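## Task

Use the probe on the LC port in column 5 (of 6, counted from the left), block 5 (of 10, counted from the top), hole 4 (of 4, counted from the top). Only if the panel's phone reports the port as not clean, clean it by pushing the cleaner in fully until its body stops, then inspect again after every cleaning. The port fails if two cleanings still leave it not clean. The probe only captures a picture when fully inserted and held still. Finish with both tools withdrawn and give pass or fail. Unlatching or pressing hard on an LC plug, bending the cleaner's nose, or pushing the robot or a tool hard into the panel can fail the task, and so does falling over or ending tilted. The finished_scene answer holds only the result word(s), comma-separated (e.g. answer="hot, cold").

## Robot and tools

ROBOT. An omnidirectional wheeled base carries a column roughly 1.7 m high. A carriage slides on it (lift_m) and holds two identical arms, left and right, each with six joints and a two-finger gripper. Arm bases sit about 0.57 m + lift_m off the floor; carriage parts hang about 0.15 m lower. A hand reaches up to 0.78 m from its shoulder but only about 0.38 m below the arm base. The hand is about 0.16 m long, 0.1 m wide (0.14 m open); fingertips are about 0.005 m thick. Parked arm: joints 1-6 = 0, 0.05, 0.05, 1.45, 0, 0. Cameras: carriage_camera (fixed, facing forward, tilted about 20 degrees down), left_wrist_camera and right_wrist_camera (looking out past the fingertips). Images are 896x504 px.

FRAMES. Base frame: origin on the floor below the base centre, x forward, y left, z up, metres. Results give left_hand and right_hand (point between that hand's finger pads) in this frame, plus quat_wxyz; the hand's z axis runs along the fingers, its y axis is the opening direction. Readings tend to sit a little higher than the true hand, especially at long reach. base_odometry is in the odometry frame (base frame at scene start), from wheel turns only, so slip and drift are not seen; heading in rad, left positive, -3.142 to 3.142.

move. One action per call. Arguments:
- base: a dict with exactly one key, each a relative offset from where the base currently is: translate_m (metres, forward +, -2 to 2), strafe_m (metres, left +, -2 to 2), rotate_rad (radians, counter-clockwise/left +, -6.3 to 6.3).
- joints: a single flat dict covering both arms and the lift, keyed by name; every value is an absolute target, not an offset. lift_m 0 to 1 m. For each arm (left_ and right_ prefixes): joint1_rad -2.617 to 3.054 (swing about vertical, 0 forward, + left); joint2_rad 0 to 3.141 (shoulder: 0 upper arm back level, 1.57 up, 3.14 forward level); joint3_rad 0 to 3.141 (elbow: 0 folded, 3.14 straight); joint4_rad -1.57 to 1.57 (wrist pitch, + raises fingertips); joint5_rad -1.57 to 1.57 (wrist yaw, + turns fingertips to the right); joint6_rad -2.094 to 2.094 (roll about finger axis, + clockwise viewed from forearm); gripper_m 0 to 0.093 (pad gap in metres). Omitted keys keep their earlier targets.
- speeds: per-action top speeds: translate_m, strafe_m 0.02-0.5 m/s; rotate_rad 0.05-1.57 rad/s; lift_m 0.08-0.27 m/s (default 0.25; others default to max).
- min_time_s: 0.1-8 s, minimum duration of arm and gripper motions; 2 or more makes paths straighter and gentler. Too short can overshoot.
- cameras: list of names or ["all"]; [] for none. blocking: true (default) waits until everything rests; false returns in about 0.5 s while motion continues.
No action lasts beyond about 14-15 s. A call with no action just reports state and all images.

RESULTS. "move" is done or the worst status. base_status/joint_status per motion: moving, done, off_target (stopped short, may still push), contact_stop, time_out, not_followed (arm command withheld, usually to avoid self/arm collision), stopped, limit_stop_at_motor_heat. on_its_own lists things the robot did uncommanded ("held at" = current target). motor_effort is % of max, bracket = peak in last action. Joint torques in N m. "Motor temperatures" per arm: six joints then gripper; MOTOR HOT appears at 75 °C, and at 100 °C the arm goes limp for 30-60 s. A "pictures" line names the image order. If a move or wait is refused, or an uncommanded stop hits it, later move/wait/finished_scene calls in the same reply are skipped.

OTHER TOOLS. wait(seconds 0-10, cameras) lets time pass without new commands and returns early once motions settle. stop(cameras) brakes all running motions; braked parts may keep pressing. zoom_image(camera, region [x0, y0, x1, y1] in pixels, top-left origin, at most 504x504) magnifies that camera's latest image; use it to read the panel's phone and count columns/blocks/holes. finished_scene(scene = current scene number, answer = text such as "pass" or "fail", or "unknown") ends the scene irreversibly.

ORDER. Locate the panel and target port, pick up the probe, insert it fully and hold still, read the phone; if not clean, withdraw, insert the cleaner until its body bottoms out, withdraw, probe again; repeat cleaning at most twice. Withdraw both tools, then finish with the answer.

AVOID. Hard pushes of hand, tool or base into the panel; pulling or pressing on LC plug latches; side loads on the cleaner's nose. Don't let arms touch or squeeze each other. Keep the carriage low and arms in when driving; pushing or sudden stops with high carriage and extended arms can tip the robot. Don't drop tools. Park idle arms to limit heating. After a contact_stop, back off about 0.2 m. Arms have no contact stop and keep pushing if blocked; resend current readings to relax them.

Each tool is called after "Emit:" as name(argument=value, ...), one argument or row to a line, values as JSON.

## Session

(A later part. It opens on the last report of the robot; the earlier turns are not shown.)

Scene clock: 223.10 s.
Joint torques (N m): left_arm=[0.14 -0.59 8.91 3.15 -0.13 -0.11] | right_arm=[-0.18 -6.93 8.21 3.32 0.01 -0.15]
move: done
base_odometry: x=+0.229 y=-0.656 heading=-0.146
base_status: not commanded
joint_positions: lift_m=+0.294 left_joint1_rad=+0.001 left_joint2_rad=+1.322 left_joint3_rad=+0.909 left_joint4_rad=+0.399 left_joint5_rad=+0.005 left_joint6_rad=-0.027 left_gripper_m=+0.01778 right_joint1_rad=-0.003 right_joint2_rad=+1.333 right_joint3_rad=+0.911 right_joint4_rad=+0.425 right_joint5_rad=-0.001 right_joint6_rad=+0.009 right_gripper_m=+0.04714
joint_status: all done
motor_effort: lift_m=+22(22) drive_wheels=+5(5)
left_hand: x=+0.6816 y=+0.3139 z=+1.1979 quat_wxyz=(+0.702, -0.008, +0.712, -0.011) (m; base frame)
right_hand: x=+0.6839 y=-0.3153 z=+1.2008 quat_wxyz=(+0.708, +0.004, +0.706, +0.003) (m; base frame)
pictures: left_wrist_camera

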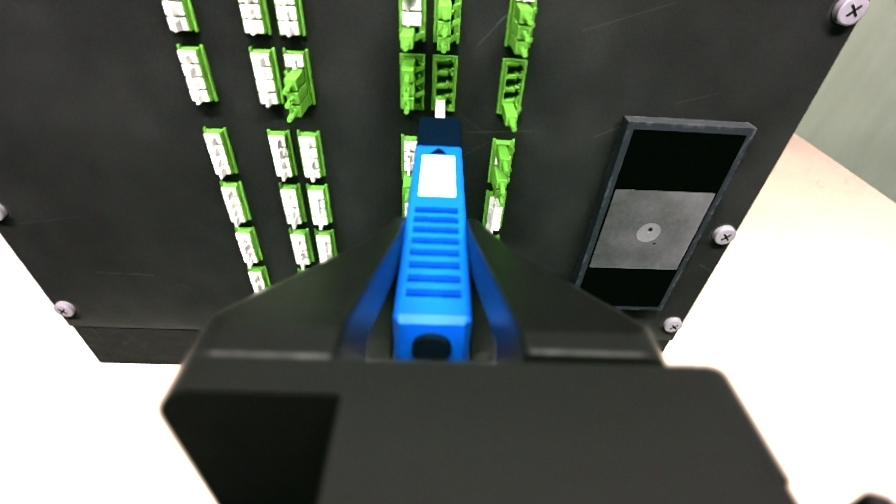

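Emit:
move(
  joints={"left_joint4_rad": 0.46},
  cameras=[],
)

Emit:
move(
  joints={"left_joint2_rad": 1.40, "left_joint1_rad": 0.006},
  cameras=["left_wrist_camera"],
)

Emit:
zoom_image(
  camera="left_wrist_camera",
  region=[410, 40, 480, 130],
)

Scene clock: 223.70 s.
Joint torques (N m): left_arm=[0.13 -0.58 9.1 3.37 -0.15 -0.08] | right_arm=[-0.2 -6.86 8.21 3.32 0.01 -0.15]
move: off_target
base_odometry: x=+0.229 y=-0.656 heading=-0.146
base_status: not commanded
joint_positions: lift_m=+0.294 left_joint1_rad=+0.001 left_joint2_rad=+1.322 left_joint3_rad=+0.909 left_joint4_rad=+0.401 left_joint5_rad=+0.005 left_joint6_rad=-0.027 left_gripper_m=+0.01778 right_joint1_rad=-0.003 right_joint2_rad=+1.333 right_joint3_rad=+0.911 right_joint4_rad=+0.425 right_joint5_rad=-0.001 right_joint6_rad=+0.009 right_gripper_m=+0.04714
joint_status: left_joint4_rad off_target (ended at +0.401, target +0.460)
motor_effort: lift_m=+22(22) drive_wheels=+5(5)
left_hand: x=+0.6816 y=+0.3139 z=+1.1983 quat_wxyz=(+0.703, -0.008, +0.712, -0.011) (m; base frame)
right_hand: x=+0.6839 y=-0.3153 z=+1.2008 quat_wxyz=(+0.708, +0.004, +0.706, +0.003) (m; base frame)
pictures: none
No camera images: "cameras" was empty.

Scene clock: 224.13 s.
Joint torques (N m): left_arm=[0.66 0.43 9.1 3.33 -0.13 -0.11] | right_arm=[-0.2 -6.89 8.24 3.31 0.02 -0.15]
move: done
base_odometry: x=+0.229 y=-0.656 heading=-0.146
base_status: not commanded
joint_positions: lift_m=+0.294 left_joint1_rad=+0.001 left_joint2_rad=+1.328 left_joint3_rad=+0.909 left_joint4_rad=+0.403 left_joint5_rad=+0.005 left_joint6_rad=-0.027 left_gripper_m=+0.01778 right_joint1_rad=-0.003 right_joint2_rad=+1.333 right_joint3_rad=+0.911 right_joint4_rad=+0.425 right_joint5_rad=-0.001 right_joint6_rad=+0.009 right_gripper_m=+0.04714
joint_status: all done
motor_effort: lift_m=+22(22) drive_wheels=+5(6)
left_hand: x=+0.6827 y=+0.3139 z=+1.1966 quat_wxyz=(+0.701, -0.008, +0.713, -0.011) (m; base frame)
right_hand: x=+0.6839 y=-0.3153 z=+1.2008 quat_wxyz=(+0.708, +0.004, +0.706, +0.003) (m; base frame)
pictures: left_wrist_camera

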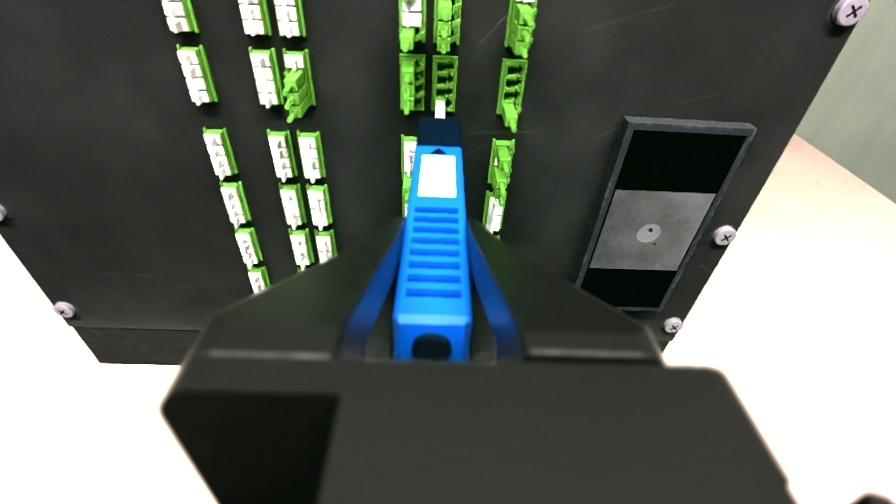

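Scaled by 5.600.

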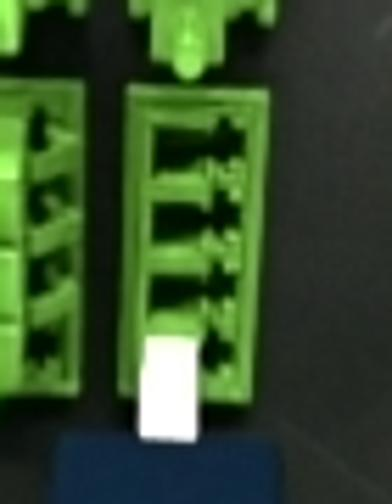

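Emit:
move(
  joints={"left_joint2_rad": 1.345,"left_joint1_rad": 0.0},
  cameras=[],
)

Emit:
move(
  base={"translate_m": -0.004},
  speeds={"translate_m": 0.02},
  joints={"lift_m": 0.292},
  cameras=[],
)

Emit:
move(
  joints={"left_joint4_rad": 0.475},
  cameras=[],
)

Emit:
move(
  joints={"lift_m": 0.2915},
  cameras=["left_wrist_camera"],
)

Emit:
zoom_image(
  camera="left_wrist_camera",
  region=[410, 40, 480, 130],
)

Scene clock: 225.13 s.
Joint torques (N m): left_arm=[-0.05 -3.82 8.92 3.33 -0.15 -0.11] | right_arm=[-0.18 -6.83 8.21 3.32 0.01 -0.14]
Motor temperatures (°C): left_arm=[28 27 37 41 27 26 29] | right_arm=[24 38 40 46 24 24 28]
move: done
base_odometry: x=+0.229 y=-0.656 heading=-0.146
base_status: not commanded
joint_positions: lift_m=+0.294 left_joint1_rad=+0.001 left_joint2_rad=+1.320 left_joint3_rad=+0.909 left_joint4_rad=+0.403 left_joint5_rad=+0.005 left_joint6_rad=-0.027 left_gripper_m=+0.01778 right_joint1_rad=-0.003 right_joint2_rad=+1.333 right_joint3_rad=+0.911 right_joint4_rad=+0.425 right_joint5_rad=-0.001 right_joint6_rad=+0.009 right_gripper_m=+0.04714
joint_status: all done
motor_effort: lift_m=+22(22) drive_wheels=+6(6)
left_hand: x=+0.6811 y=+0.3139 z=+1.1997 quat_wxyz=(+0.704, -0.008, +0.710, -0.011) (m; base frame)
right_hand: x=+0.6839 y=-0.3153 z=+1.2008 quat_wxyz=(+0.708, +0.004, +0.706, +0.003) (m; base frame)
pictures: none
No camera images: "cameras" was empty.

Scene clock: 225.80 s.
Joint torques (N m): left_arm=[0.08 -3.89 9.02 3.26 -0.11 -0.14] | right_arm=[-0.13 -6.84 8.28 3.33 0.02 -0.14]
move: done
base_odometry: x=+0.225 y=-0.656 heading=-0.146
base_status: done
joint_positions: lift_m=+0.292 left_joint1_rad=+0.001 left_joint2_rad=+1.322 left_joint3_rad=+0.909 left_joint4_rad=+0.409 left_joint5_rad=+0.005 left_joint6_rad=-0.027 left_gripper_m=+0.01778 right_joint1_rad=-0.003 right_joint2_rad=+1.333 right_joint3_rad=+0.911 right_joint4_rad=+0.424 right_joint5_rad=-0.001 right_joint6_rad=+0.009 right_gripper_m=+0.04714
joint_status: all done
motor_effort: lift_m=+21(22) drive_wheels=+2(4)
left_hand: x=+0.6816 y=+0.3139 z=+1.1991 quat_wxyz=(+0.706, -0.008, +0.709, -0.011) (m; base frame)
right_hand: x=+0.6839 y=-0.3153 z=+1.1995 quat_wxyz=(+0.708, +0.004, +0.706, +0.003) (m; base frame)
pictures: none
No camera images: "cameras" was empty.

Scene clock: 226.20 s.
Joint torques (N m): left_arm=[0.06 -4.01 9.02 3.41 -0.1 -0.11] | right_arm=[-0.17 -6.83 8.14 3.33 0.01 -0.14]
move: off_target
base_odometry: x=+0.225 y=-0.656 heading=-0.146
base_status: not commanded
joint_positions: lift_m=+0.292 left_joint1_rad=+0.001 left_joint2_rad=+1.322 left_joint3_rad=+0.909 left_joint4_rad=+0.411 left_joint5_rad=+0.005 left_joint6_rad=-0.027 left_gripper_m=+0.01778 right_joint1_rad=-0.003 right_joint2_rad=+1.333 right_joint3_rad=+0.911 right_joint4_rad=+0.424 right_joint5_rad=-0.001 right_joint6_rad=+0.009 right_gripper_m=+0.04714
joint_status: left_joint4_rad off_target (ended at +0.411, target +0.475)
motor_effort: lift_m=+21(21) drive_wheels=+2(2)
left_hand: x=+0.6816 y=+0.3139 z=+1.1994 quat_wxyz=(+0.706, -0.008, +0.708, -0.011) (m; base frame)
right_hand: x=+0.6839 y=-0.3153 z=+1.1995 quat_wxyz=(+0.708, +0.004, +0.706, +0.003) (m; base frame)
pictures: none
No camera images: "cameras" was empty.

Scene clock: 226.50 s.
Joint torques (N m): left_arm=[0.09 -3.9 9.1 3.41 -0.19 -0.14] | right_arm=[-0.18 -6.87 8.25 3.32 0.02 -0.15]
move: done
base_odometry: x=+0.225 y=-0.656 heading=-0.146
base_status: not commanded
joint_positions: lift_m=+0.292 left_joint1_rad=+0.001 left_joint2_rad=+1.323 left_joint3_rad=+0.909 left_joint4_rad=+0.413 left_joint5_rad=+0.005 left_joint6_rad=-0.027 left_gripper_m=+0.01778 right_joint1_rad=-0.003 right_joint2_rad=+1.333 right_joint3_rad=+0.911 right_joint4_rad=+0.424 right_joint5_rad=-0.001 right_joint6_rad=+0.009 right_gripper_m=+0.04714
joint_status: all done
motor_effort: lift_m=+21(21) drive_wheels=+2(2)
left_hand: x=+0.6818 y=+0.3139 z=+1.1992 quat_wxyz=(+0.706, -0.008, +0.708, -0.011) (m; base frame)
right_hand: x=+0.6839 y=-0.3153 z=+1.1990 quat_wxyz=(+0.708, +0.004, +0.706, +0.003) (m; base frame)
pictures: left_wrist_camera

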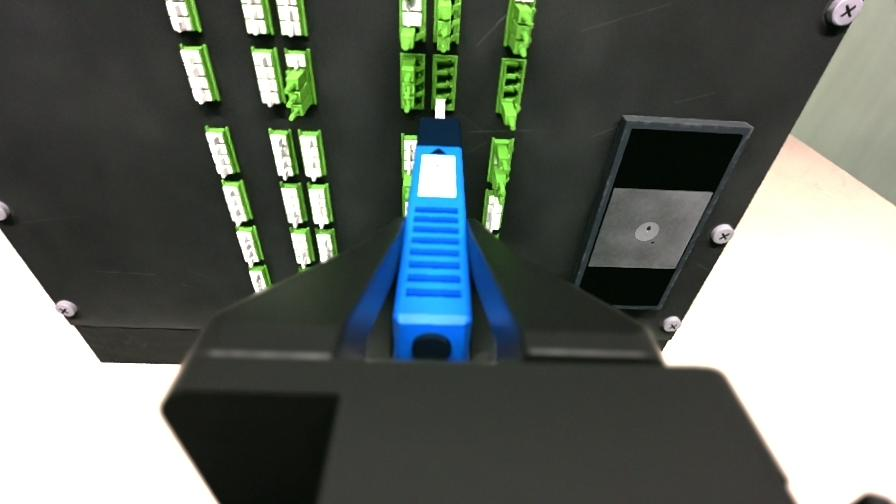

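Scaled by 5.600.

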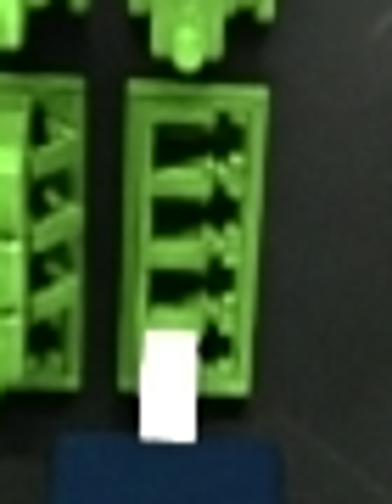

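Emit:
move(
  base={"translate_m": 0.004},
  speeds={"translate_m": 0.02},
  joints={"left_joint4_rad": 0.485},
  cameras=["left_wrist_camera"],
)

Emit:
zoom_image(
  camera="left_wrist_camera",
  region=[410, 40, 480, 130],
)

Emit:
move(
  joints={"left_joint2_rad": 1.37},
  cameras=["left_wrist_camera"],
)

Emit:
zoom_image(
  camera="left_wrist_camera",
  region=[410, 40, 480, 130],
)

Scene clock: 227.20 s.
Joint torques (N m): left_arm=[0.24 -3.69 8.81 3.56 -0.16 -0.13] | right_arm=[-0.18 -6.87 8.24 3.33 0.02 -0.15]
move: off_target
base_odometry: x=+0.229 y=-0.656 heading=-0.146
base_status: done
joint_positions: lift_m=+0.292 left_joint1_rad=+0.001 left_joint2_rad=+1.321 left_joint3_rad=+0.909 left_joint4_rad=+0.410 left_joint5_rad=+0.005 left_joint6_rad=-0.027 left_gripper_m=+0.01778 right_joint1_rad=-0.003 right_joint2_rad=+1.333 right_joint3_rad=+0.911 right_joint4_rad=+0.424 right_joint5_rad=-0.001 right_joint6_rad=+0.009 right_gripper_m=+0.04714
joint_status: left_joint4_rad off_target (ended at +0.411, target +0.485)
motor_effort: lift_m=+20(21) drive_wheels=+5(9)
left_hand: x=+0.6813 y=+0.3139 z=+1.1995 quat_wxyz=(+0.706, -0.008, +0.708, -0.011) (m; base frame)
right_hand: x=+0.6839 y=-0.3153 z=+1.1989 quat_wxyz=(+0.708, +0.004, +0.706, +0.003) (m; base frame)
pictures: left_wrist_camera

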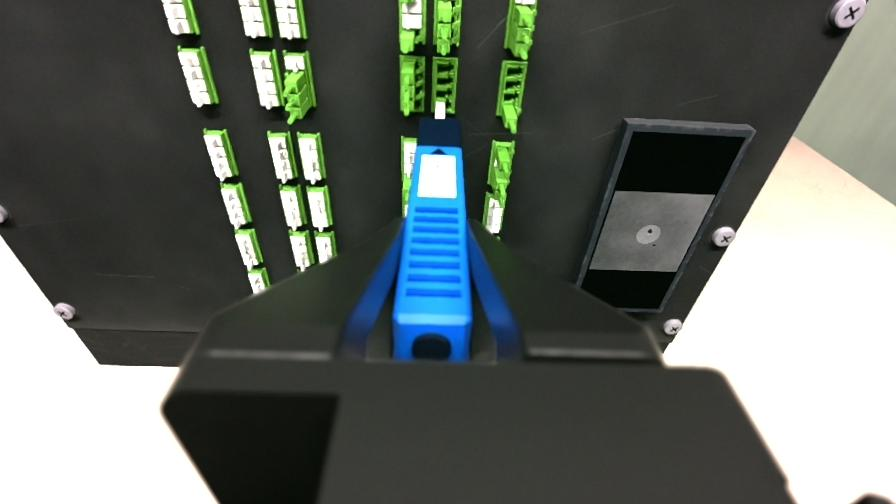

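Scaled by 5.600.

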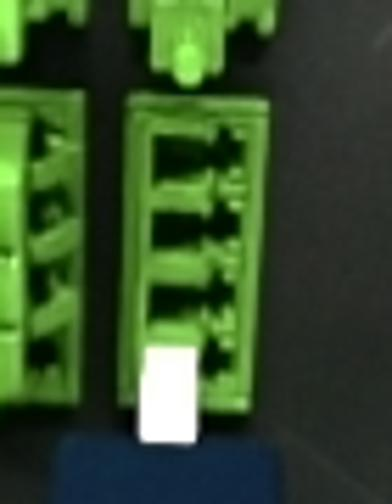

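Scene clock: 227.67 s.
Joint torques (N m): left_arm=[0.01 -1.68 9.06 3.58 -0.16 -0.12] | right_arm=[-0.2 -6.86 8.24 3.33 0.02 -0.14]
move: done
base_odometry: x=+0.229 y=-0.656 heading=-0.146
base_status: not commanded
joint_positions: lift_m=+0.292 left_joint1_rad=+0.001 left_joint2_rad=+1.321 left_joint3_rad=+0.909 left_joint4_rad=+0.410 left_joint5_rad=+0.005 left_joint6_rad=-0.027 left_gripper_m=+0.01778 right_joint1_rad=-0.003 right_joint2_rad=+1.333 right_joint3_rad=+0.911 right_joint4_rad=+0.424 right_joint5_rad=-0.001 right_joint6_rad=+0.009 right_gripper_m=+0.04714
joint_status: all done
motor_effort: lift_m=+21(21) drive_wheels=+6(6)
left_hand: x=+0.6813 y=+0.3139 z=+1.1995 quat_wxyz=(+0.706, -0.008, +0.708, -0.011) (m; base frame)
right_hand: x=+0.6839 y=-0.3153 z=+1.1989 quat_wxyz=(+0.708, +0.004, +0.706, +0.003) (m; base frame)
pictures: left_wrist_camera

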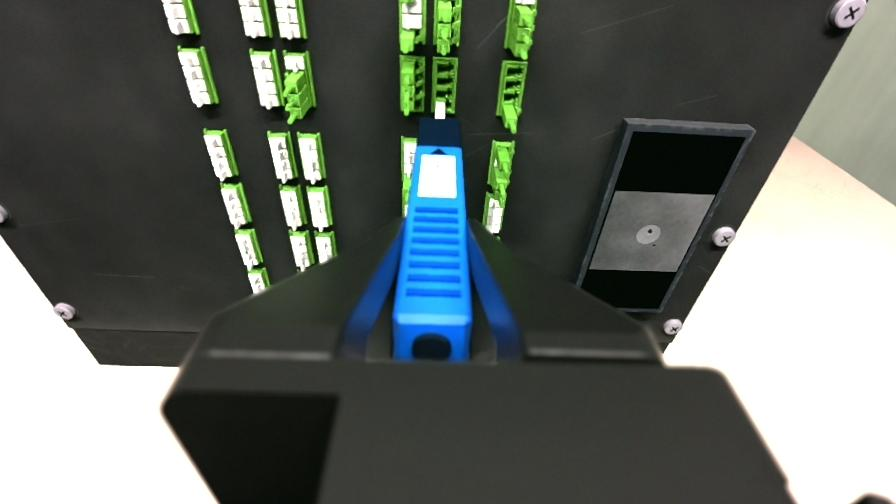

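Scaled by 5.600.

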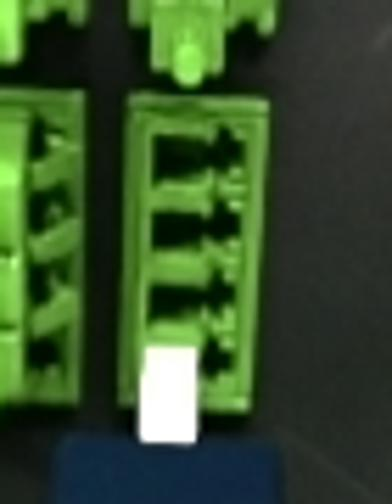

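Emit:
move(
  base={"translate_m": 0.003},
  speeds={"translate_m": 0.02},
  cameras=["left_wrist_camera"],
)

Emit:
zoom_image(
  camera="left_wrist_camera",
  region=[410, 40, 480, 130],
)

Scene clock: 228.37 s.
Joint torques (N m): left_arm=[0.12 -0.94 9.01 3.7 -0.15 -0.12] | right_arm=[-0.2 -6.87 8.23 3.3 0.02 -0.14]
move: done
base_odometry: x=+0.232 y=-0.657 heading=-0.146
base_status: done
joint_positions: lift_m=+0.292 left_joint1_rad=+0.001 left_joint2_rad=+1.315 left_joint3_rad=+0.909 left_joint4_rad=+0.397 left_joint5_rad=+0.006 left_joint6_rad=-0.027 left_gripper_m=+0.01778 right_joint1_rad=-0.003 right_joint2_rad=+1.333 right_joint3_rad=+0.911 right_joint4_rad=+0.424 right_joint5_rad=-0.001 right_joint6_rad=+0.009 right_gripper_m=+0.04714
joint_status: not commanded
motor_effort: lift_m=+21(21) drive_wheels=+7(13)
left_hand: x=+0.6800 y=+0.3138 z=+1.1986 quat_wxyz=(+0.703, -0.008, +0.711, -0.011) (m; base frame)
right_hand: x=+0.6839 y=-0.3153 z=+1.1989 quat_wxyz=(+0.708, +0.004, +0.706, +0.003) (m; base frame)
pictures: left_wrist_camera

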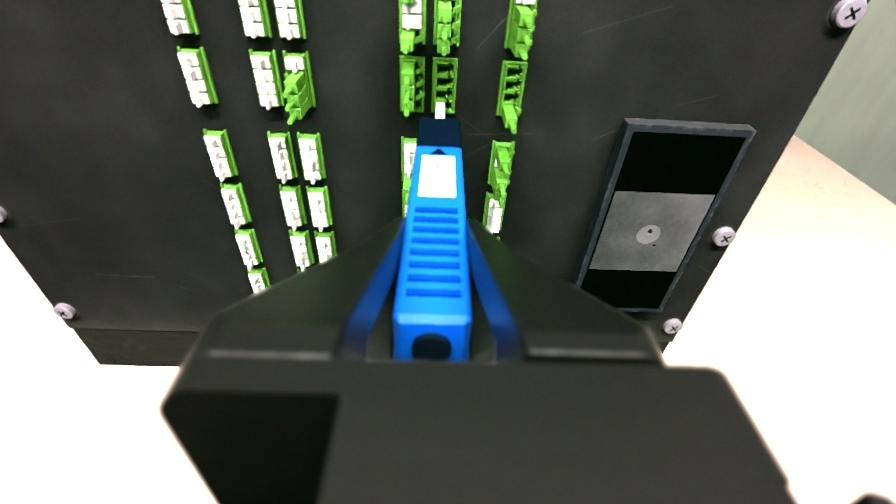

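Scaled by 5.600.

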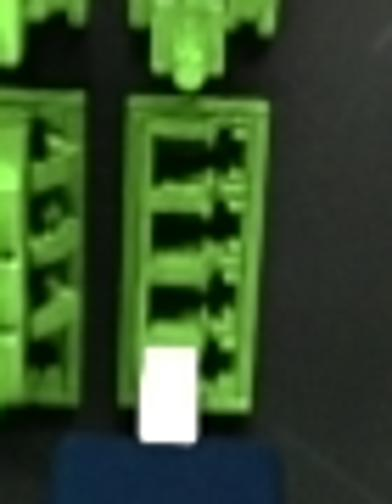

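Emit:
move(
  base={"translate_m": -0.006},
  speeds={"translate_m": 0.02},
  joints={"left_joint2_rad": 1.345,"left_joint4_rad": 0.50},
  cameras=[],
)

Emit:
move(
  joints={"lift_m": 0.2895},
  cameras=[],
)

Emit:
move(
  base={"translate_m": 0.004},
  speeds={"translate_m": 0.02},
  cameras=[],
)

Emit:
move(
  joints={"left_joint2_rad": 1.37},
  cameras=["left_wrist_camera"],
)

Emit:
zoom_image(
  camera="left_wrist_camera",
  region=[410, 40, 480, 130],
)

Scene clock: 229.57 s.
Joint torques (N m): left_arm=[-0.03 -4.16 8.99 3.63 -0.1 -0.16] | right_arm=[-0.2 -6.82 8.29 3.32 0.01 -0.14]
move: off_target
base_odometry: x=+0.226 y=-0.656 heading=-0.146
base_status: done
joint_positions: lift_m=+0.292 left_joint1_rad=+0.001 left_joint2_rad=+1.326 left_joint3_rad=+0.909 left_joint4_rad=+0.420 left_joint5_rad=+0.006 left_joint6_rad=-0.027 left_gripper_m=+0.01778 right_joint1_rad=-0.003 right_joint2_rad=+1.333 right_joint3_rad=+0.911 right_joint4_rad=+0.424 right_joint5_rad=-0.001 right_joint6_rad=+0.009 right_gripper_m=+0.04714
joint_status: left_joint4_rad off_target (ended at +0.420, target +0.500); the others done
motor_effort: lift_m=+21(21) drive_wheels=+2(5)
left_hand: x=+0.6824 y=+0.3137 z=+1.1997 quat_wxyz=(+0.708, -0.008, +0.706, -0.011) (m; base frame)
right_hand: x=+0.6839 y=-0.3153 z=+1.1990 quat_wxyz=(+0.708, +0.004, +0.706, +0.003) (m; base frame)
pictures: none
No camera images: "cameras" was empty.

Scene clock: 230.00 s.
Joint torques (N m): left_arm=[0.16 -4.42 8.85 3.56 -0.13 -0.14] | right_arm=[-0.17 -6.9 8.25 3.33 0.02 -0.14]
move: done
base_odometry: x=+0.226 y=-0.656 heading=-0.146
base_status: not commanded
joint_positions: lift_m=+0.290 left_joint1_rad=+0.001 left_joint2_rad=+1.326 left_joint3_rad=+0.909 left_joint4_rad=+0.425 left_joint5_rad=+0.006 left_joint6_rad=-0.027 left_gripper_m=+0.01778 right_joint1_rad=-0.003 right_joint2_rad=+1.333 right_joint3_rad=+0.911 right_joint4_rad=+0.422 right_joint5_rad=-0.001 right_joint6_rad=+0.009 right_gripper_m=+0.04714
joint_status: all done
motor_effort: lift_m=+22(22) drive_wheels=+2(3)
left_hand: x=+0.6824 y=+0.3137 z=+1.1988 quat_wxyz=(+0.710, -0.008, +0.704, -0.011) (m; base frame)
right_hand: x=+0.6839 y=-0.3153 z=+1.1964 quat_wxyz=(+0.707, +0.004, +0.707, +0.003) (m; base frame)
pictures: none
No camera images: "cameras" was empty.

Scene clock: 230.60 s.
Joint torques (N m): left_arm=[0.17 -3.48 8.96 3.7 -0.14 -0.1] | right_arm=[-0.23 -6.9 8.28 3.3 0.01 -0.14]
move: done
base_odometry: x=+0.229 y=-0.656 heading=-0.146
base_status: done
joint_positions: lift_m=+0.290 left_joint1_rad=+0.001 left_joint2_rad=+1.317 left_joint3_rad=+0.909 left_joint4_rad=+0.413 left_joint5_rad=+0.006 left_joint6_rad=-0.027 left_gripper_m=+0.01778 right_joint1_rad=-0.003 right_joint2_rad=+1.333 right_joint3_rad=+0.911 right_joint4_rad=+0.423 right_joint5_rad=-0.001 right_joint6_rad=+0.009 right_gripper_m=+0.04714
joint_status: not commanded
motor_effort: lift_m=+21(22) drive_wheels=+4(9)
left_hand: x=+0.6805 y=+0.3137 z=+1.1996 quat_wxyz=(+0.708, -0.008, +0.706, -0.011) (m; base frame)
right_hand: x=+0.6839 y=-0.3153 z=+1.1966 quat_wxyz=(+0.708, +0.004, +0.707, +0.003) (m; base frame)
pictures: none
No camera images: "cameras" was empty.

Scene clock: 231.07 s.
Joint torques (N m): left_arm=[0.14 -1.46 8.76 3.72 -0.13 -0.12] | right_arm=[-0.21 -6.87 8.25 3.33 0.01 -0.15]
move: done
base_odometry: x=+0.229 y=-0.656 heading=-0.146
base_status: not commanded
joint_positions: lift_m=+0.290 left_joint1_rad=+0.001 left_joint2_rad=+1.319 left_joint3_rad=+0.909 left_joint4_rad=+0.413 left_joint5_rad=+0.006 left_joint6_rad=-0.027 left_gripper_m=+0.01778 right_joint1_rad=-0.003 right_joint2_rad=+1.333 right_joint3_rad=+0.911 right_joint4_rad=+0.423 right_joint5_rad=-0.001 right_joint6_rad=+0.009 right_gripper_m=+0.04714
joint_status: all done
motor_effort: lift_m=+21(22) drive_wheels=+5(5)
left_hand: x=+0.6809 y=+0.3137 z=+1.1989 quat_wxyz=(+0.708, -0.008, +0.706, -0.011) (m; base frame)
right_hand: x=+0.6839 y=-0.3153 z=+1.1966 quat_wxyz=(+0.708, +0.004, +0.707, +0.003) (m; base frame)
pictures: left_wrist_camera

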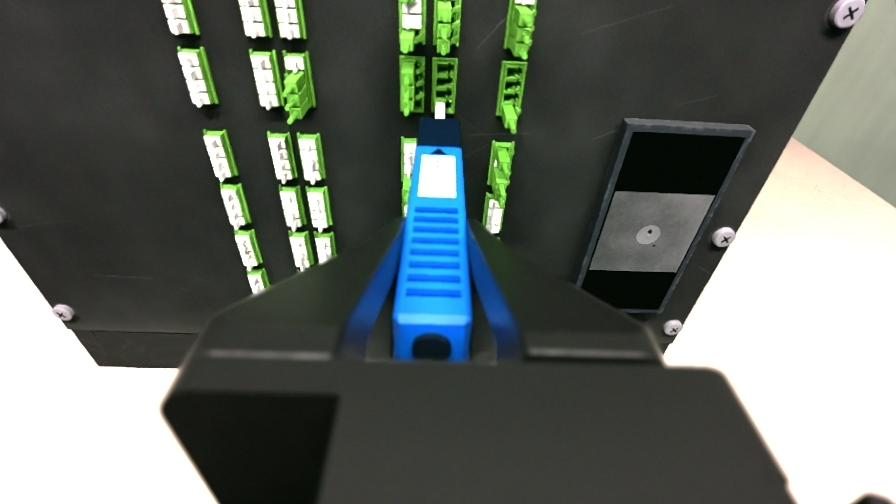

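Scaled by 5.600.

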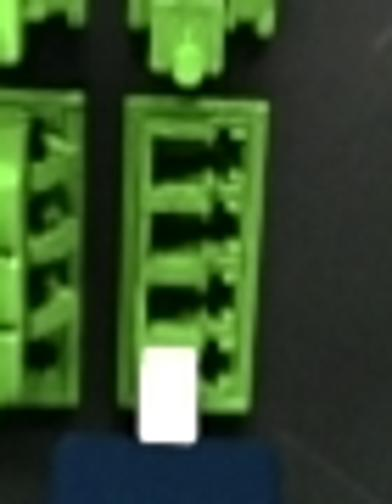

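Emit:
move(
  joints={"left_joint2_rad": 1.325, "left_joint4_rad": 0.48},
  cameras=[],
)

Emit:
move(
  base={"translate_m": -0.012},
  speeds={"translate_m": 0.03},
  cameras=["left_wrist_camera"],
)

Emit:
zoom_image(
  camera="left_wrist_camera",
  region=[410, 30, 480, 120],
)

Emit:
move(
  base={"translate_m": -0.02},
  speeds={"translate_m": 0.05},
  cameras=["left_wrist_camera"],
)

Emit:
zoom_image(
  camera="left_wrist_camera",
  region=[410, 30, 480, 120],
)

Scene clock: 231.80 s.
Joint torques (N m): left_arm=[0.06 -5.24 8.83 3.47 -0.12 -0.1] | right_arm=[-0.18 -6.83 8.23 3.33 0.01 -0.15]
move: off_target
base_odometry: x=+0.229 y=-0.656 heading=-0.146
base_status: not commanded
joint_positions: lift_m=+0.290 left_joint1_rad=+0.001 left_joint2_rad=+1.316 left_joint3_rad=+0.909 left_joint4_rad=+0.409 left_joint5_rad=+0.006 left_joint6_rad=-0.027 left_gripper_m=+0.01778 right_joint1_rad=-0.003 right_joint2_rad=+1.333 right_joint3_rad=+0.911 right_joint4_rad=+0.423 right_joint5_rad=-0.001 right_joint6_rad=+0.009 right_gripper_m=+0.04714
joint_status: left_joint4_rad off_target (ended at +0.409, target +0.480); the others done
motor_effort: lift_m=+21(22) drive_wheels=+5(5)
left_hand: x=+0.6802 y=+0.3137 z=+1.1993 quat_wxyz=(+0.708, -0.008, +0.706, -0.011) (m; base frame)
right_hand: x=+0.6839 y=-0.3153 z=+1.1966 quat_wxyz=(+0.708, +0.004, +0.707, +0.003) (m; base frame)
pictures: none
No camera images: "cameras" was empty.

Scene clock: 232.60 s.
Joint torques (N m): left_arm=[0.12 -5.45 9.09 3.43 -0.13 -0.14] | right_arm=[-0.23 -6.91 8.24 3.31 0.01 -0.14]
move: done
base_odometry: x=+0.218 y=-0.655 heading=-0.146
base_status: done
joint_positions: lift_m=+0.290 left_joint1_rad=+0.001 left_joint2_rad=+1.320 left_joint3_rad=+0.909 left_joint4_rad=+0.415 left_joint5_rad=+0.006 left_joint6_rad=-0.027 left_gripper_m=+0.01778 right_joint1_rad=-0.003 right_joint2_rad=+1.333 right_joint3_rad=+0.911 right_joint4_rad=+0.423 right_joint5_rad=-0.001 right_joint6_rad=+0.009 right_gripper_m=+0.04714
joint_status: not commanded
motor_effort: lift_m=+21(22) drive_wheels=+5(7)
left_hand: x=+0.6810 y=+0.3137 z=+1.1991 quat_wxyz=(+0.708, -0.008, +0.706, -0.011) (m; base frame)
right_hand: x=+0.6839 y=-0.3153 z=+1.1966 quat_wxyz=(+0.708, +0.004, +0.707, +0.003) (m; base frame)
pictures: left_wrist_camera

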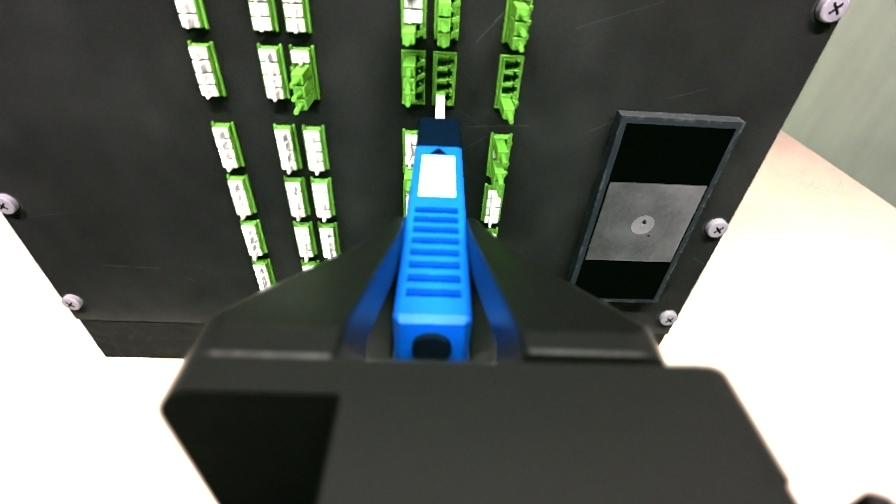

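Scaled by 5.600.

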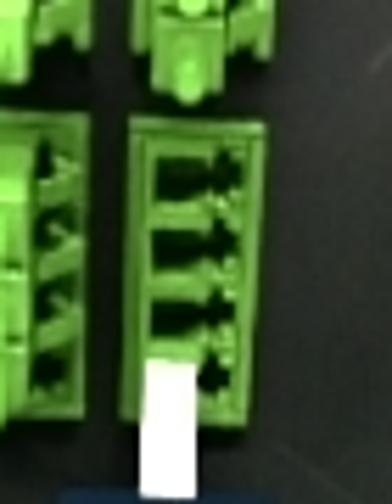

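Scene clock: 233.50 s.
Joint torques (N m): left_arm=[-0.14 -5.52 8.83 2.98 -0.13 -0.1] | right_arm=[-0.18 -6.72 8.21 3.31 0.01 -0.14]
move: done
base_odometry: x=+0.198 y=-0.652 heading=-0.147
base_status: done
joint_positions: lift_m=+0.290 left_joint1_rad=+0.001 left_joint2_rad=+1.322 left_joint3_rad=+0.909 left_joint4_rad=+0.452 left_joint5_rad=+0.006 left_joint6_rad=-0.027 left_gripper_m=+0.01778 right_joint1_rad=-0.003 right_joint2_rad=+1.333 right_joint3_rad=+0.911 right_joint4_rad=+0.423 right_joint5_rad=-0.001 right_joint6_rad=+0.009 right_gripper_m=+0.04714
joint_status: not commanded
motor_effort: lift_m=+22(22) drive_wheels=+6(12)
left_hand: x=+0.6812 y=+0.3137 z=+1.2075 quat_wxyz=(+0.721, -0.007, +0.693, -0.011) (m; base frame)
right_hand: x=+0.6839 y=-0.3153 z=+1.1966 quat_wxyz=(+0.708, +0.004, +0.707, +0.003) (m; base frame)
pictures: left_wrist_camera

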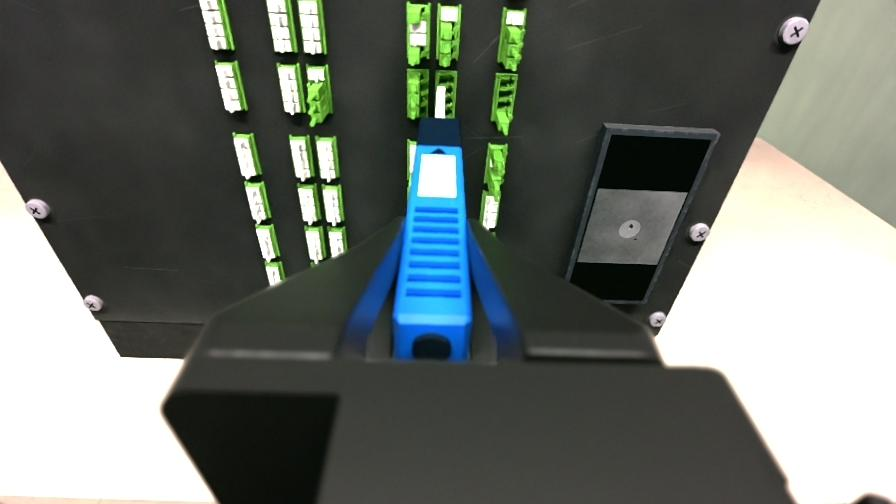

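Scaled by 5.600.

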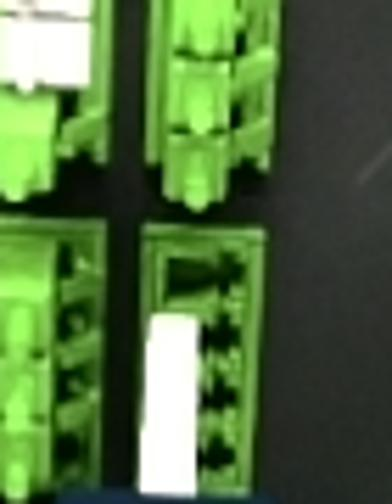

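Emit:
move(
  base={"translate_m": -0.1},
  speeds={"translate_m": 0.15},
  joints={"left_joint4_rad": 0.40},
  cameras=[],
)

Emit:
move(
  base={"strafe_m": 0.62},
  speeds={"strafe_m": 0.2},
  joints={"right_joint4_rad": 0.53,"lift_m":0.292},
  min_time_s=1,
  cameras=["right_wrist_camera","left_wrist_camera"],
)

Emit:
zoom_image(
  camera="right_wrist_camera",
  region=[400, 0, 500, 100],
)

Scene clock: 235.37 s.
Joint torques (N m): left_arm=[0.02 -5.78 8.88 2.62 -0.16 -0.14] | right_arm=[-0.18 -6.79 8.24 3.33 0.01 -0.14]
move: done
base_odometry: x=+0.099 y=-0.637 heading=-0.147
base_status: done
joint_positions: lift_m=+0.290 left_joint1_rad=+0.001 left_joint2_rad=+1.322 left_joint3_rad=+0.909 left_joint4_rad=+0.401 left_joint5_rad=+0.006 left_joint6_rad=-0.027 left_gripper_m=+0.01778 right_joint1_rad=-0.003 right_joint2_rad=+1.333 right_joint3_rad=+0.911 right_joint4_rad=+0.423 right_joint5_rad=-0.001 right_joint6_rad=+0.009 right_gripper_m=+0.04714
joint_status: all done
motor_effort: lift_m=+22(22) drive_wheels=-2(14)
left_hand: x=+0.6814 y=+0.3137 z=+1.1949 quat_wxyz=(+0.703, -0.008, +0.711, -0.011) (m; base frame)
right_hand: x=+0.6839 y=-0.3153 z=+1.1967 quat_wxyz=(+0.708, +0.004, +0.706, +0.003) (m; base frame)
pictures: none
No camera images: "cameras" was empty.

Scene clock: 239.67 s.
Joint torques (N m): left_arm=[0.03 -5.63 8.79 2.7 -0.11 -0.12] | right_arm=[-0.24 -6.86 8.24 3.49 0.02 -0.14]
move: off_target
base_odometry: x=+0.189 y=-0.024 heading=-0.147
base_status: done
joint_positions: lift_m=+0.292 left_joint1_rad=+0.001 left_joint2_rad=+1.322 left_joint3_rad=+0.909 left_joint4_rad=+0.397 left_joint5_rad=+0.005 left_joint6_rad=-0.027 left_gripper_m=+0.01778 right_joint1_rad=-0.001 right_joint2_rad=+1.333 right_joint3_rad=+0.911 right_joint4_rad=+0.433 right_joint5_rad=-0.001 right_joint6_rad=+0.009 right_gripper_m=+0.04714
joint_status: right_joint4_rad off_target (ended at +0.433, target +0.530); the others done
motor_effort: lift_m=+26(28) drive_wheels=-4(9)
left_hand: x=+0.6814 y=+0.3139 z=+1.1961 quat_wxyz=(+0.702, -0.008, +0.712, -0.011) (m; base frame)
right_hand: x=+0.6838 y=-0.3148 z=+1.2011 quat_wxyz=(+0.711, +0.003, +0.703, +0.003) (m; base frame)
pictures: left_wrist_camera, right_wrist_camera

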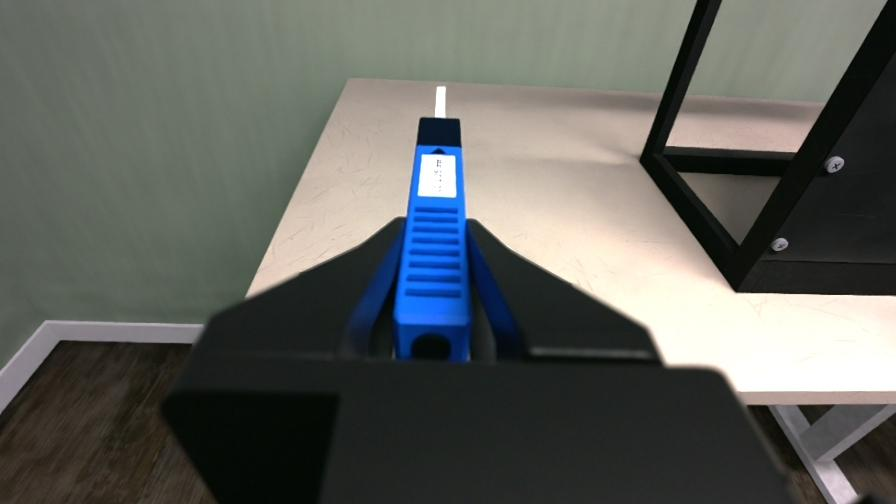

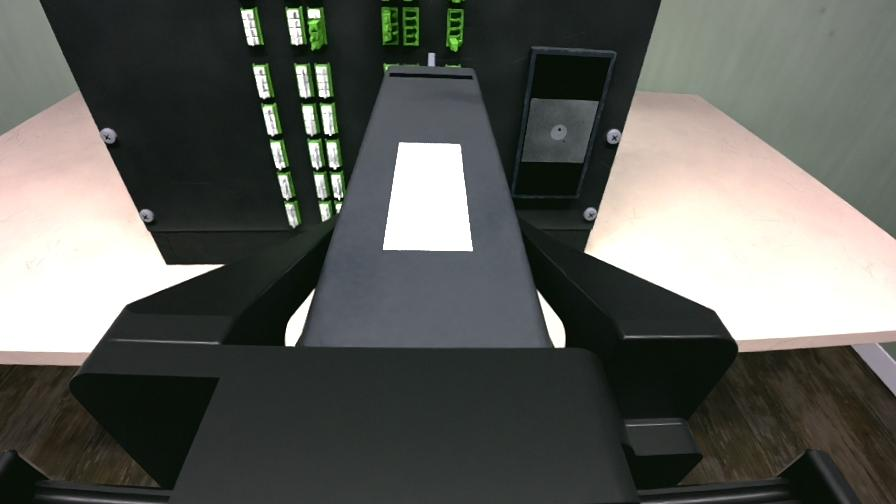

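Scaled by 5.040.

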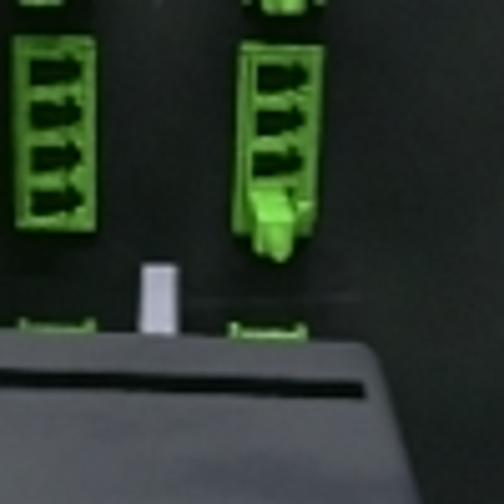

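Emit:
move(
  base={"rotate_rad": 0.04},
  speeds={"rotate_rad": 0.1},
  cameras=["right_wrist_camera"],
)

Emit:
zoom_image(
  camera="right_wrist_camera",
  region=[400, 0, 500, 100],
)

Scene clock: 240.87 s.
Joint torques (N m): left_arm=[0.02 -5.45 8.79 2.74 -0.11 -0.12] | right_arm=[-0.24 -6.76 8.25 3.45 0.01 -0.15]
move: done
base_odometry: x=+0.189 y=-0.024 heading=-0.107
base_status: done
joint_positions: lift_m=+0.292 left_joint1_rad=+0.001 left_joint2_rad=+1.322 left_joint3_rad=+0.909 left_joint4_rad=+0.396 left_joint5_rad=+0.003 left_joint6_rad=-0.027 left_gripper_m=+0.01778 right_joint1_rad=-0.001 right_joint2_rad=+1.333 right_joint3_rad=+0.911 right_joint4_rad=+0.438 right_joint5_rad=+0.000 right_joint6_rad=+0.009 right_gripper_m=+0.04714
joint_status: not commanded
motor_effort: lift_m=+25(26) drive_wheels=-8(11)
left_hand: x=+0.6814 y=+0.3143 z=+1.1957 quat_wxyz=(+0.701, -0.009, +0.713, -0.010) (m; base frame)
right_hand: x=+0.6838 y=-0.3149 z=+1.2024 quat_wxyz=(+0.713, +0.004, +0.701, +0.003) (m; base frame)
pictures: right_wrist_camera

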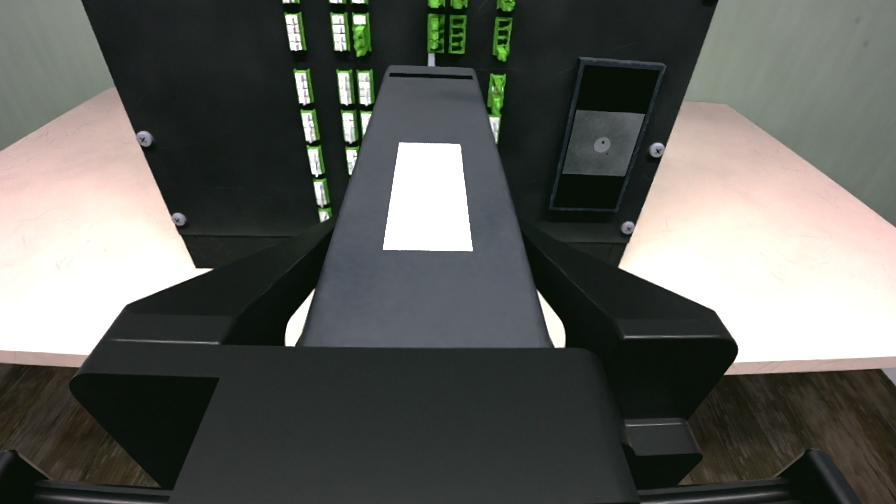

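Scaled by 5.040.

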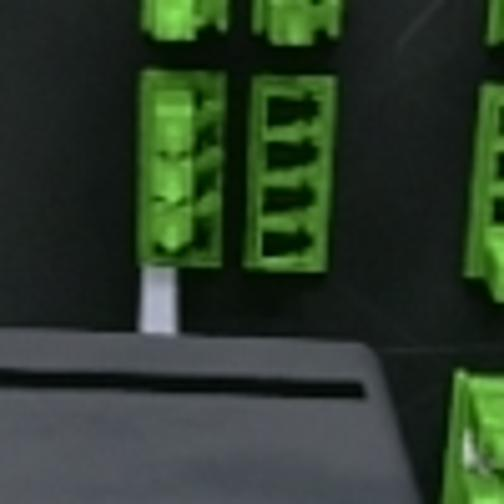

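Emit:
move(
  base={"translate_m": -0.03},
  joints={"right_joint4_rad": 0.505},
  speeds={"translate_m": 0.05},
)

Emit:
move(
  base={"rotate_rad": 0.008},
  speeds={"rotate_rad": 0.05},
)

Emit:
move(
  base={"strafe_m": -0.028},
  speeds={"strafe_m": 0.03},
  cameras=["right_wrist_camera"],
)

Emit:
zoom_image(
  camera="right_wrist_camera",
  region=[395, 10, 475, 90],
)

Scene clock: 242.83 s.
Joint torques (N m): left_arm=[-0.06 -5.53 8.92 2.71 -0.08 -0.1] | right_arm=[-0.31 -6.87 8.2 3.19 0.01 -0.15]
move: off_target
base_odometry: x=+0.160 y=-0.020 heading=-0.107
base_status: done
joint_positions: lift_m=+0.292 left_joint1_rad=+0.001 left_joint2_rad=+1.322 left_joint3_rad=+0.909 left_joint4_rad=+0.395 left_joint5_rad=+0.003 left_joint6_rad=-0.027 left_gripper_m=+0.01778 right_joint1_rad=-0.001 right_joint2_rad=+1.333 right_joint3_rad=+0.911 right_joint4_rad=+0.436 right_joint5_rad=+0.000 right_joint6_rad=+0.009 right_gripper_m=+0.04714
joint_status: right_joint4_rad off_target (ended at +0.436, target +0.505)
motor_effort: lift_m=+26(26) drive_wheels=-3(11)
left_hand: x=+0.6814 y=+0.3143 z=+1.1955 quat_wxyz=(+0.701, -0.009, +0.713, -0.010) (m; base frame)
right_hand: x=+0.6838 y=-0.3148 z=+1.2018 quat_wxyz=(+0.712, +0.004, +0.702, +0.003) (m; base frame)
pictures: none

Scene clock: 243.37 s.
Joint torques (N m): left_arm=[0.09 -5.5 8.99 2.74 -0.13 -0.11] | right_arm=[-0.35 -6.76 8.24 3.23 0.01 -0.14]
move: done
base_odometry: x=+0.160 y=-0.020 heading=-0.100
base_status: done
joint_positions: lift_m=+0.292 left_joint1_rad=+0.001 left_joint2_rad=+1.322 left_joint3_rad=+0.909 left_joint4_rad=+0.395 left_joint5_rad=+0.002 left_joint6_rad=-0.027 left_gripper_m=+0.01778 right_joint1_rad=-0.002 right_joint2_rad=+1.333 right_joint3_rad=+0.911 right_joint4_rad=+0.435 right_joint5_rad=+0.000 right_joint6_rad=+0.009 right_gripper_m=+0.04714
joint_status: not commanded
motor_effort: lift_m=+25(26) drive_wheels=-11(11)
left_hand: x=+0.6814 y=+0.3142 z=+1.1954 quat_wxyz=(+0.701, -0.009, +0.713, -0.010) (m; base frame)
right_hand: x=+0.6838 y=-0.3152 z=+1.2014 quat_wxyz=(+0.712, +0.004, +0.703, +0.003) (m; base frame)
pictures: none

Scene clock: 244.80 s.
Joint torques (N m): left_arm=[0.08 -5.68 9.01 2.74 -0.1 -0.12] | right_arm=[-0.29 -6.94 8.27 3.2 0.02 -0.15]
move: done
base_odometry: x=+0.157 y=-0.048 heading=-0.100
base_status: done
joint_positions: lift_m=+0.292 left_joint1_rad=+0.001 left_joint2_rad=+1.322 left_joint3_rad=+0.909 left_joint4_rad=+0.394 left_joint5_rad=+0.001 left_joint6_rad=-0.027 left_gripper_m=+0.01778 right_joint1_rad=-0.002 right_joint2_rad=+1.333 right_joint3_rad=+0.911 right_joint4_rad=+0.434 right_joint5_rad=-0.001 right_joint6_rad=+0.009 right_gripper_m=+0.04714
joint_status: not commanded
motor_effort: lift_m=+25(26) drive_wheels=+3(14)
left_hand: x=+0.6814 y=+0.3147 z=+1.1952 quat_wxyz=(+0.700, -0.010, +0.714, -0.009) (m; base frame)
right_hand: x=+0.6838 y=-0.3149 z=+1.2014 quat_wxyz=(+0.711, +0.003, +0.703, +0.003) (m; base frame)
pictures: right_wrist_camera

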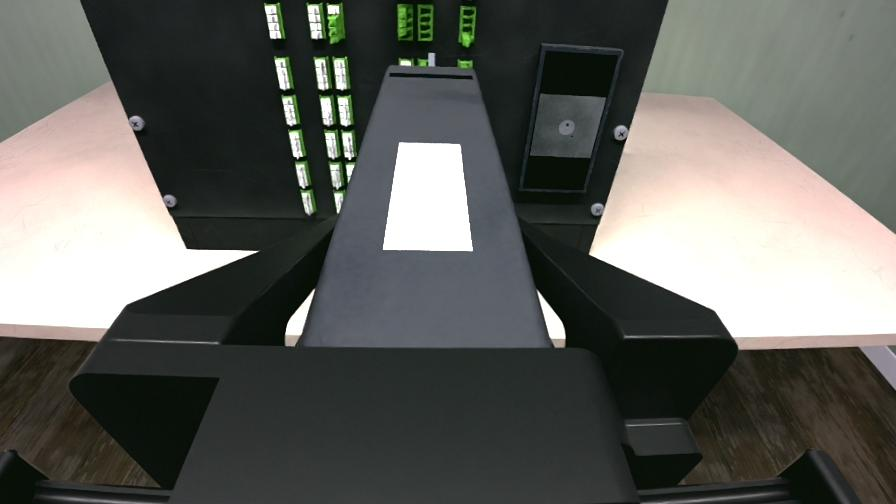

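Scaled by 6.300.

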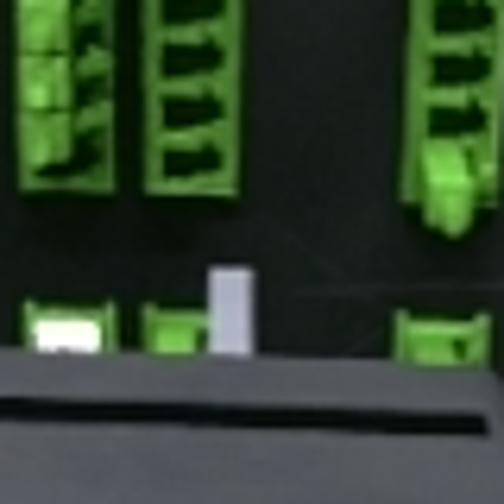

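Emit:
zoom_image(
  camera="right_wrist_camera",
  region=[110, 100, 210, 220],
)

Emit:
zoom_image(
  camera="right_wrist_camera",
  region=[560, 100, 660, 220],
)

Scaled by 4.200.

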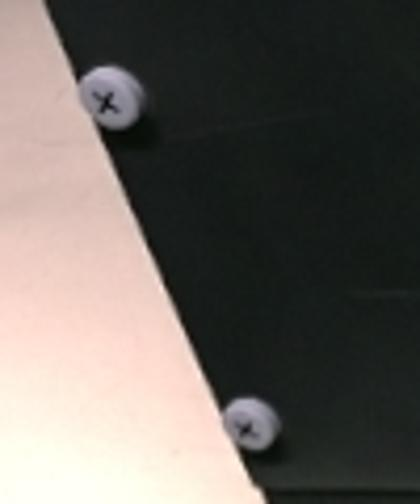

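Scaled by 4.200.

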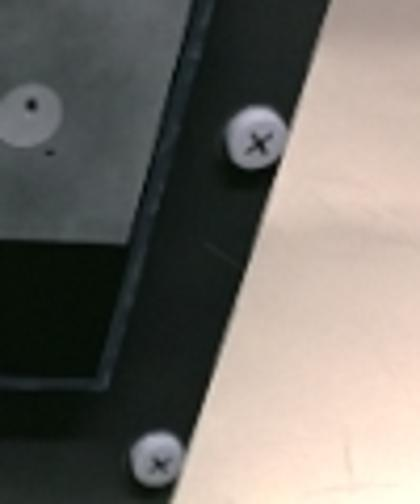

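Emit:
move(
  base={"translate_m": 0.02},
  joints={"lift_m": 0.295},
  speeds={"translate_m": 0.05},
  cameras=["right_wrist_camera"],
)

Emit:
zoom_image(
  camera="right_wrist_camera",
  region=[395, 10, 475, 90],
)

Scene clock: 246.70 s.
Joint torques (N m): left_arm=[0.02 -5.53 8.8 2.78 -0.05 -0.12] | right_arm=[-0.31 -6.91 8.28 3.27 0.02 -0.15]
move: done
base_odometry: x=+0.176 y=-0.050 heading=-0.100
base_status: done
joint_positions: lift_m=+0.295 left_joint1_rad=+0.001 left_joint2_rad=+1.322 left_joint3_rad=+0.911 left_joint4_rad=+0.394 left_joint5_rad=+0.001 left_joint6_rad=-0.027 left_gripper_m=+0.01778 right_joint1_rad=-0.002 right_joint2_rad=+1.333 right_joint3_rad=+0.911 right_joint4_rad=+0.430 right_joint5_rad=-0.001 right_joint6_rad=+0.009 right_gripper_m=+0.04714
joint_status: all done
motor_effort: lift_m=+25(29) drive_wheels=+6(10)
left_hand: x=+0.6815 y=+0.3147 z=+1.1990 quat_wxyz=(+0.701, -0.010, +0.713, -0.009) (m; base frame)
right_hand: x=+0.6839 y=-0.3149 z=+1.2034 quat_wxyz=(+0.710, +0.003, +0.704, +0.003) (m; base frame)
pictures: right_wrist_camera

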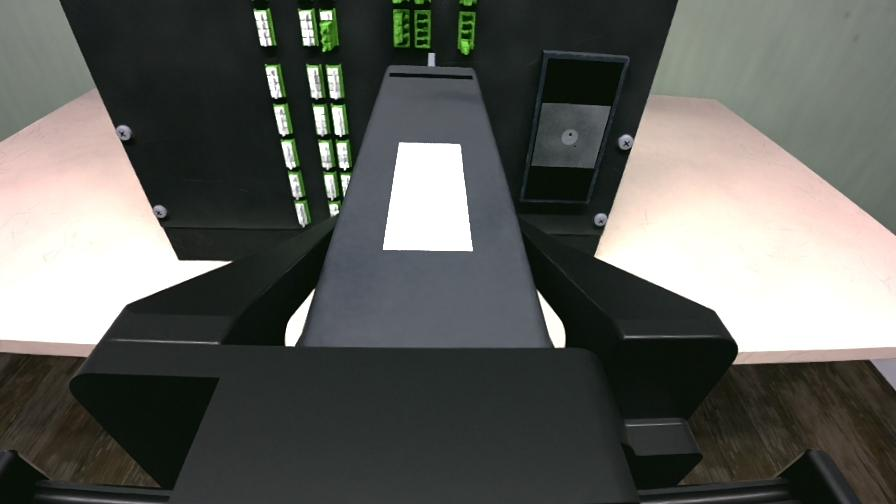

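Scaled by 6.300.

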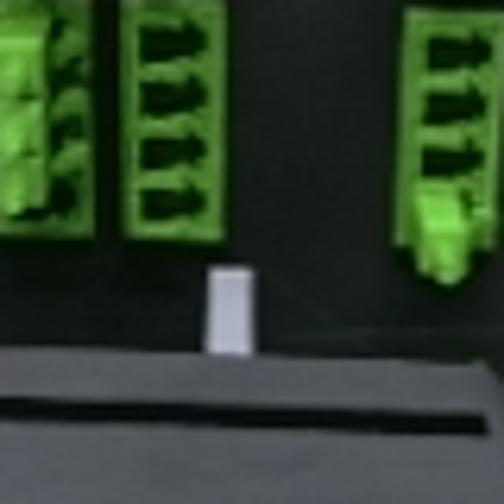

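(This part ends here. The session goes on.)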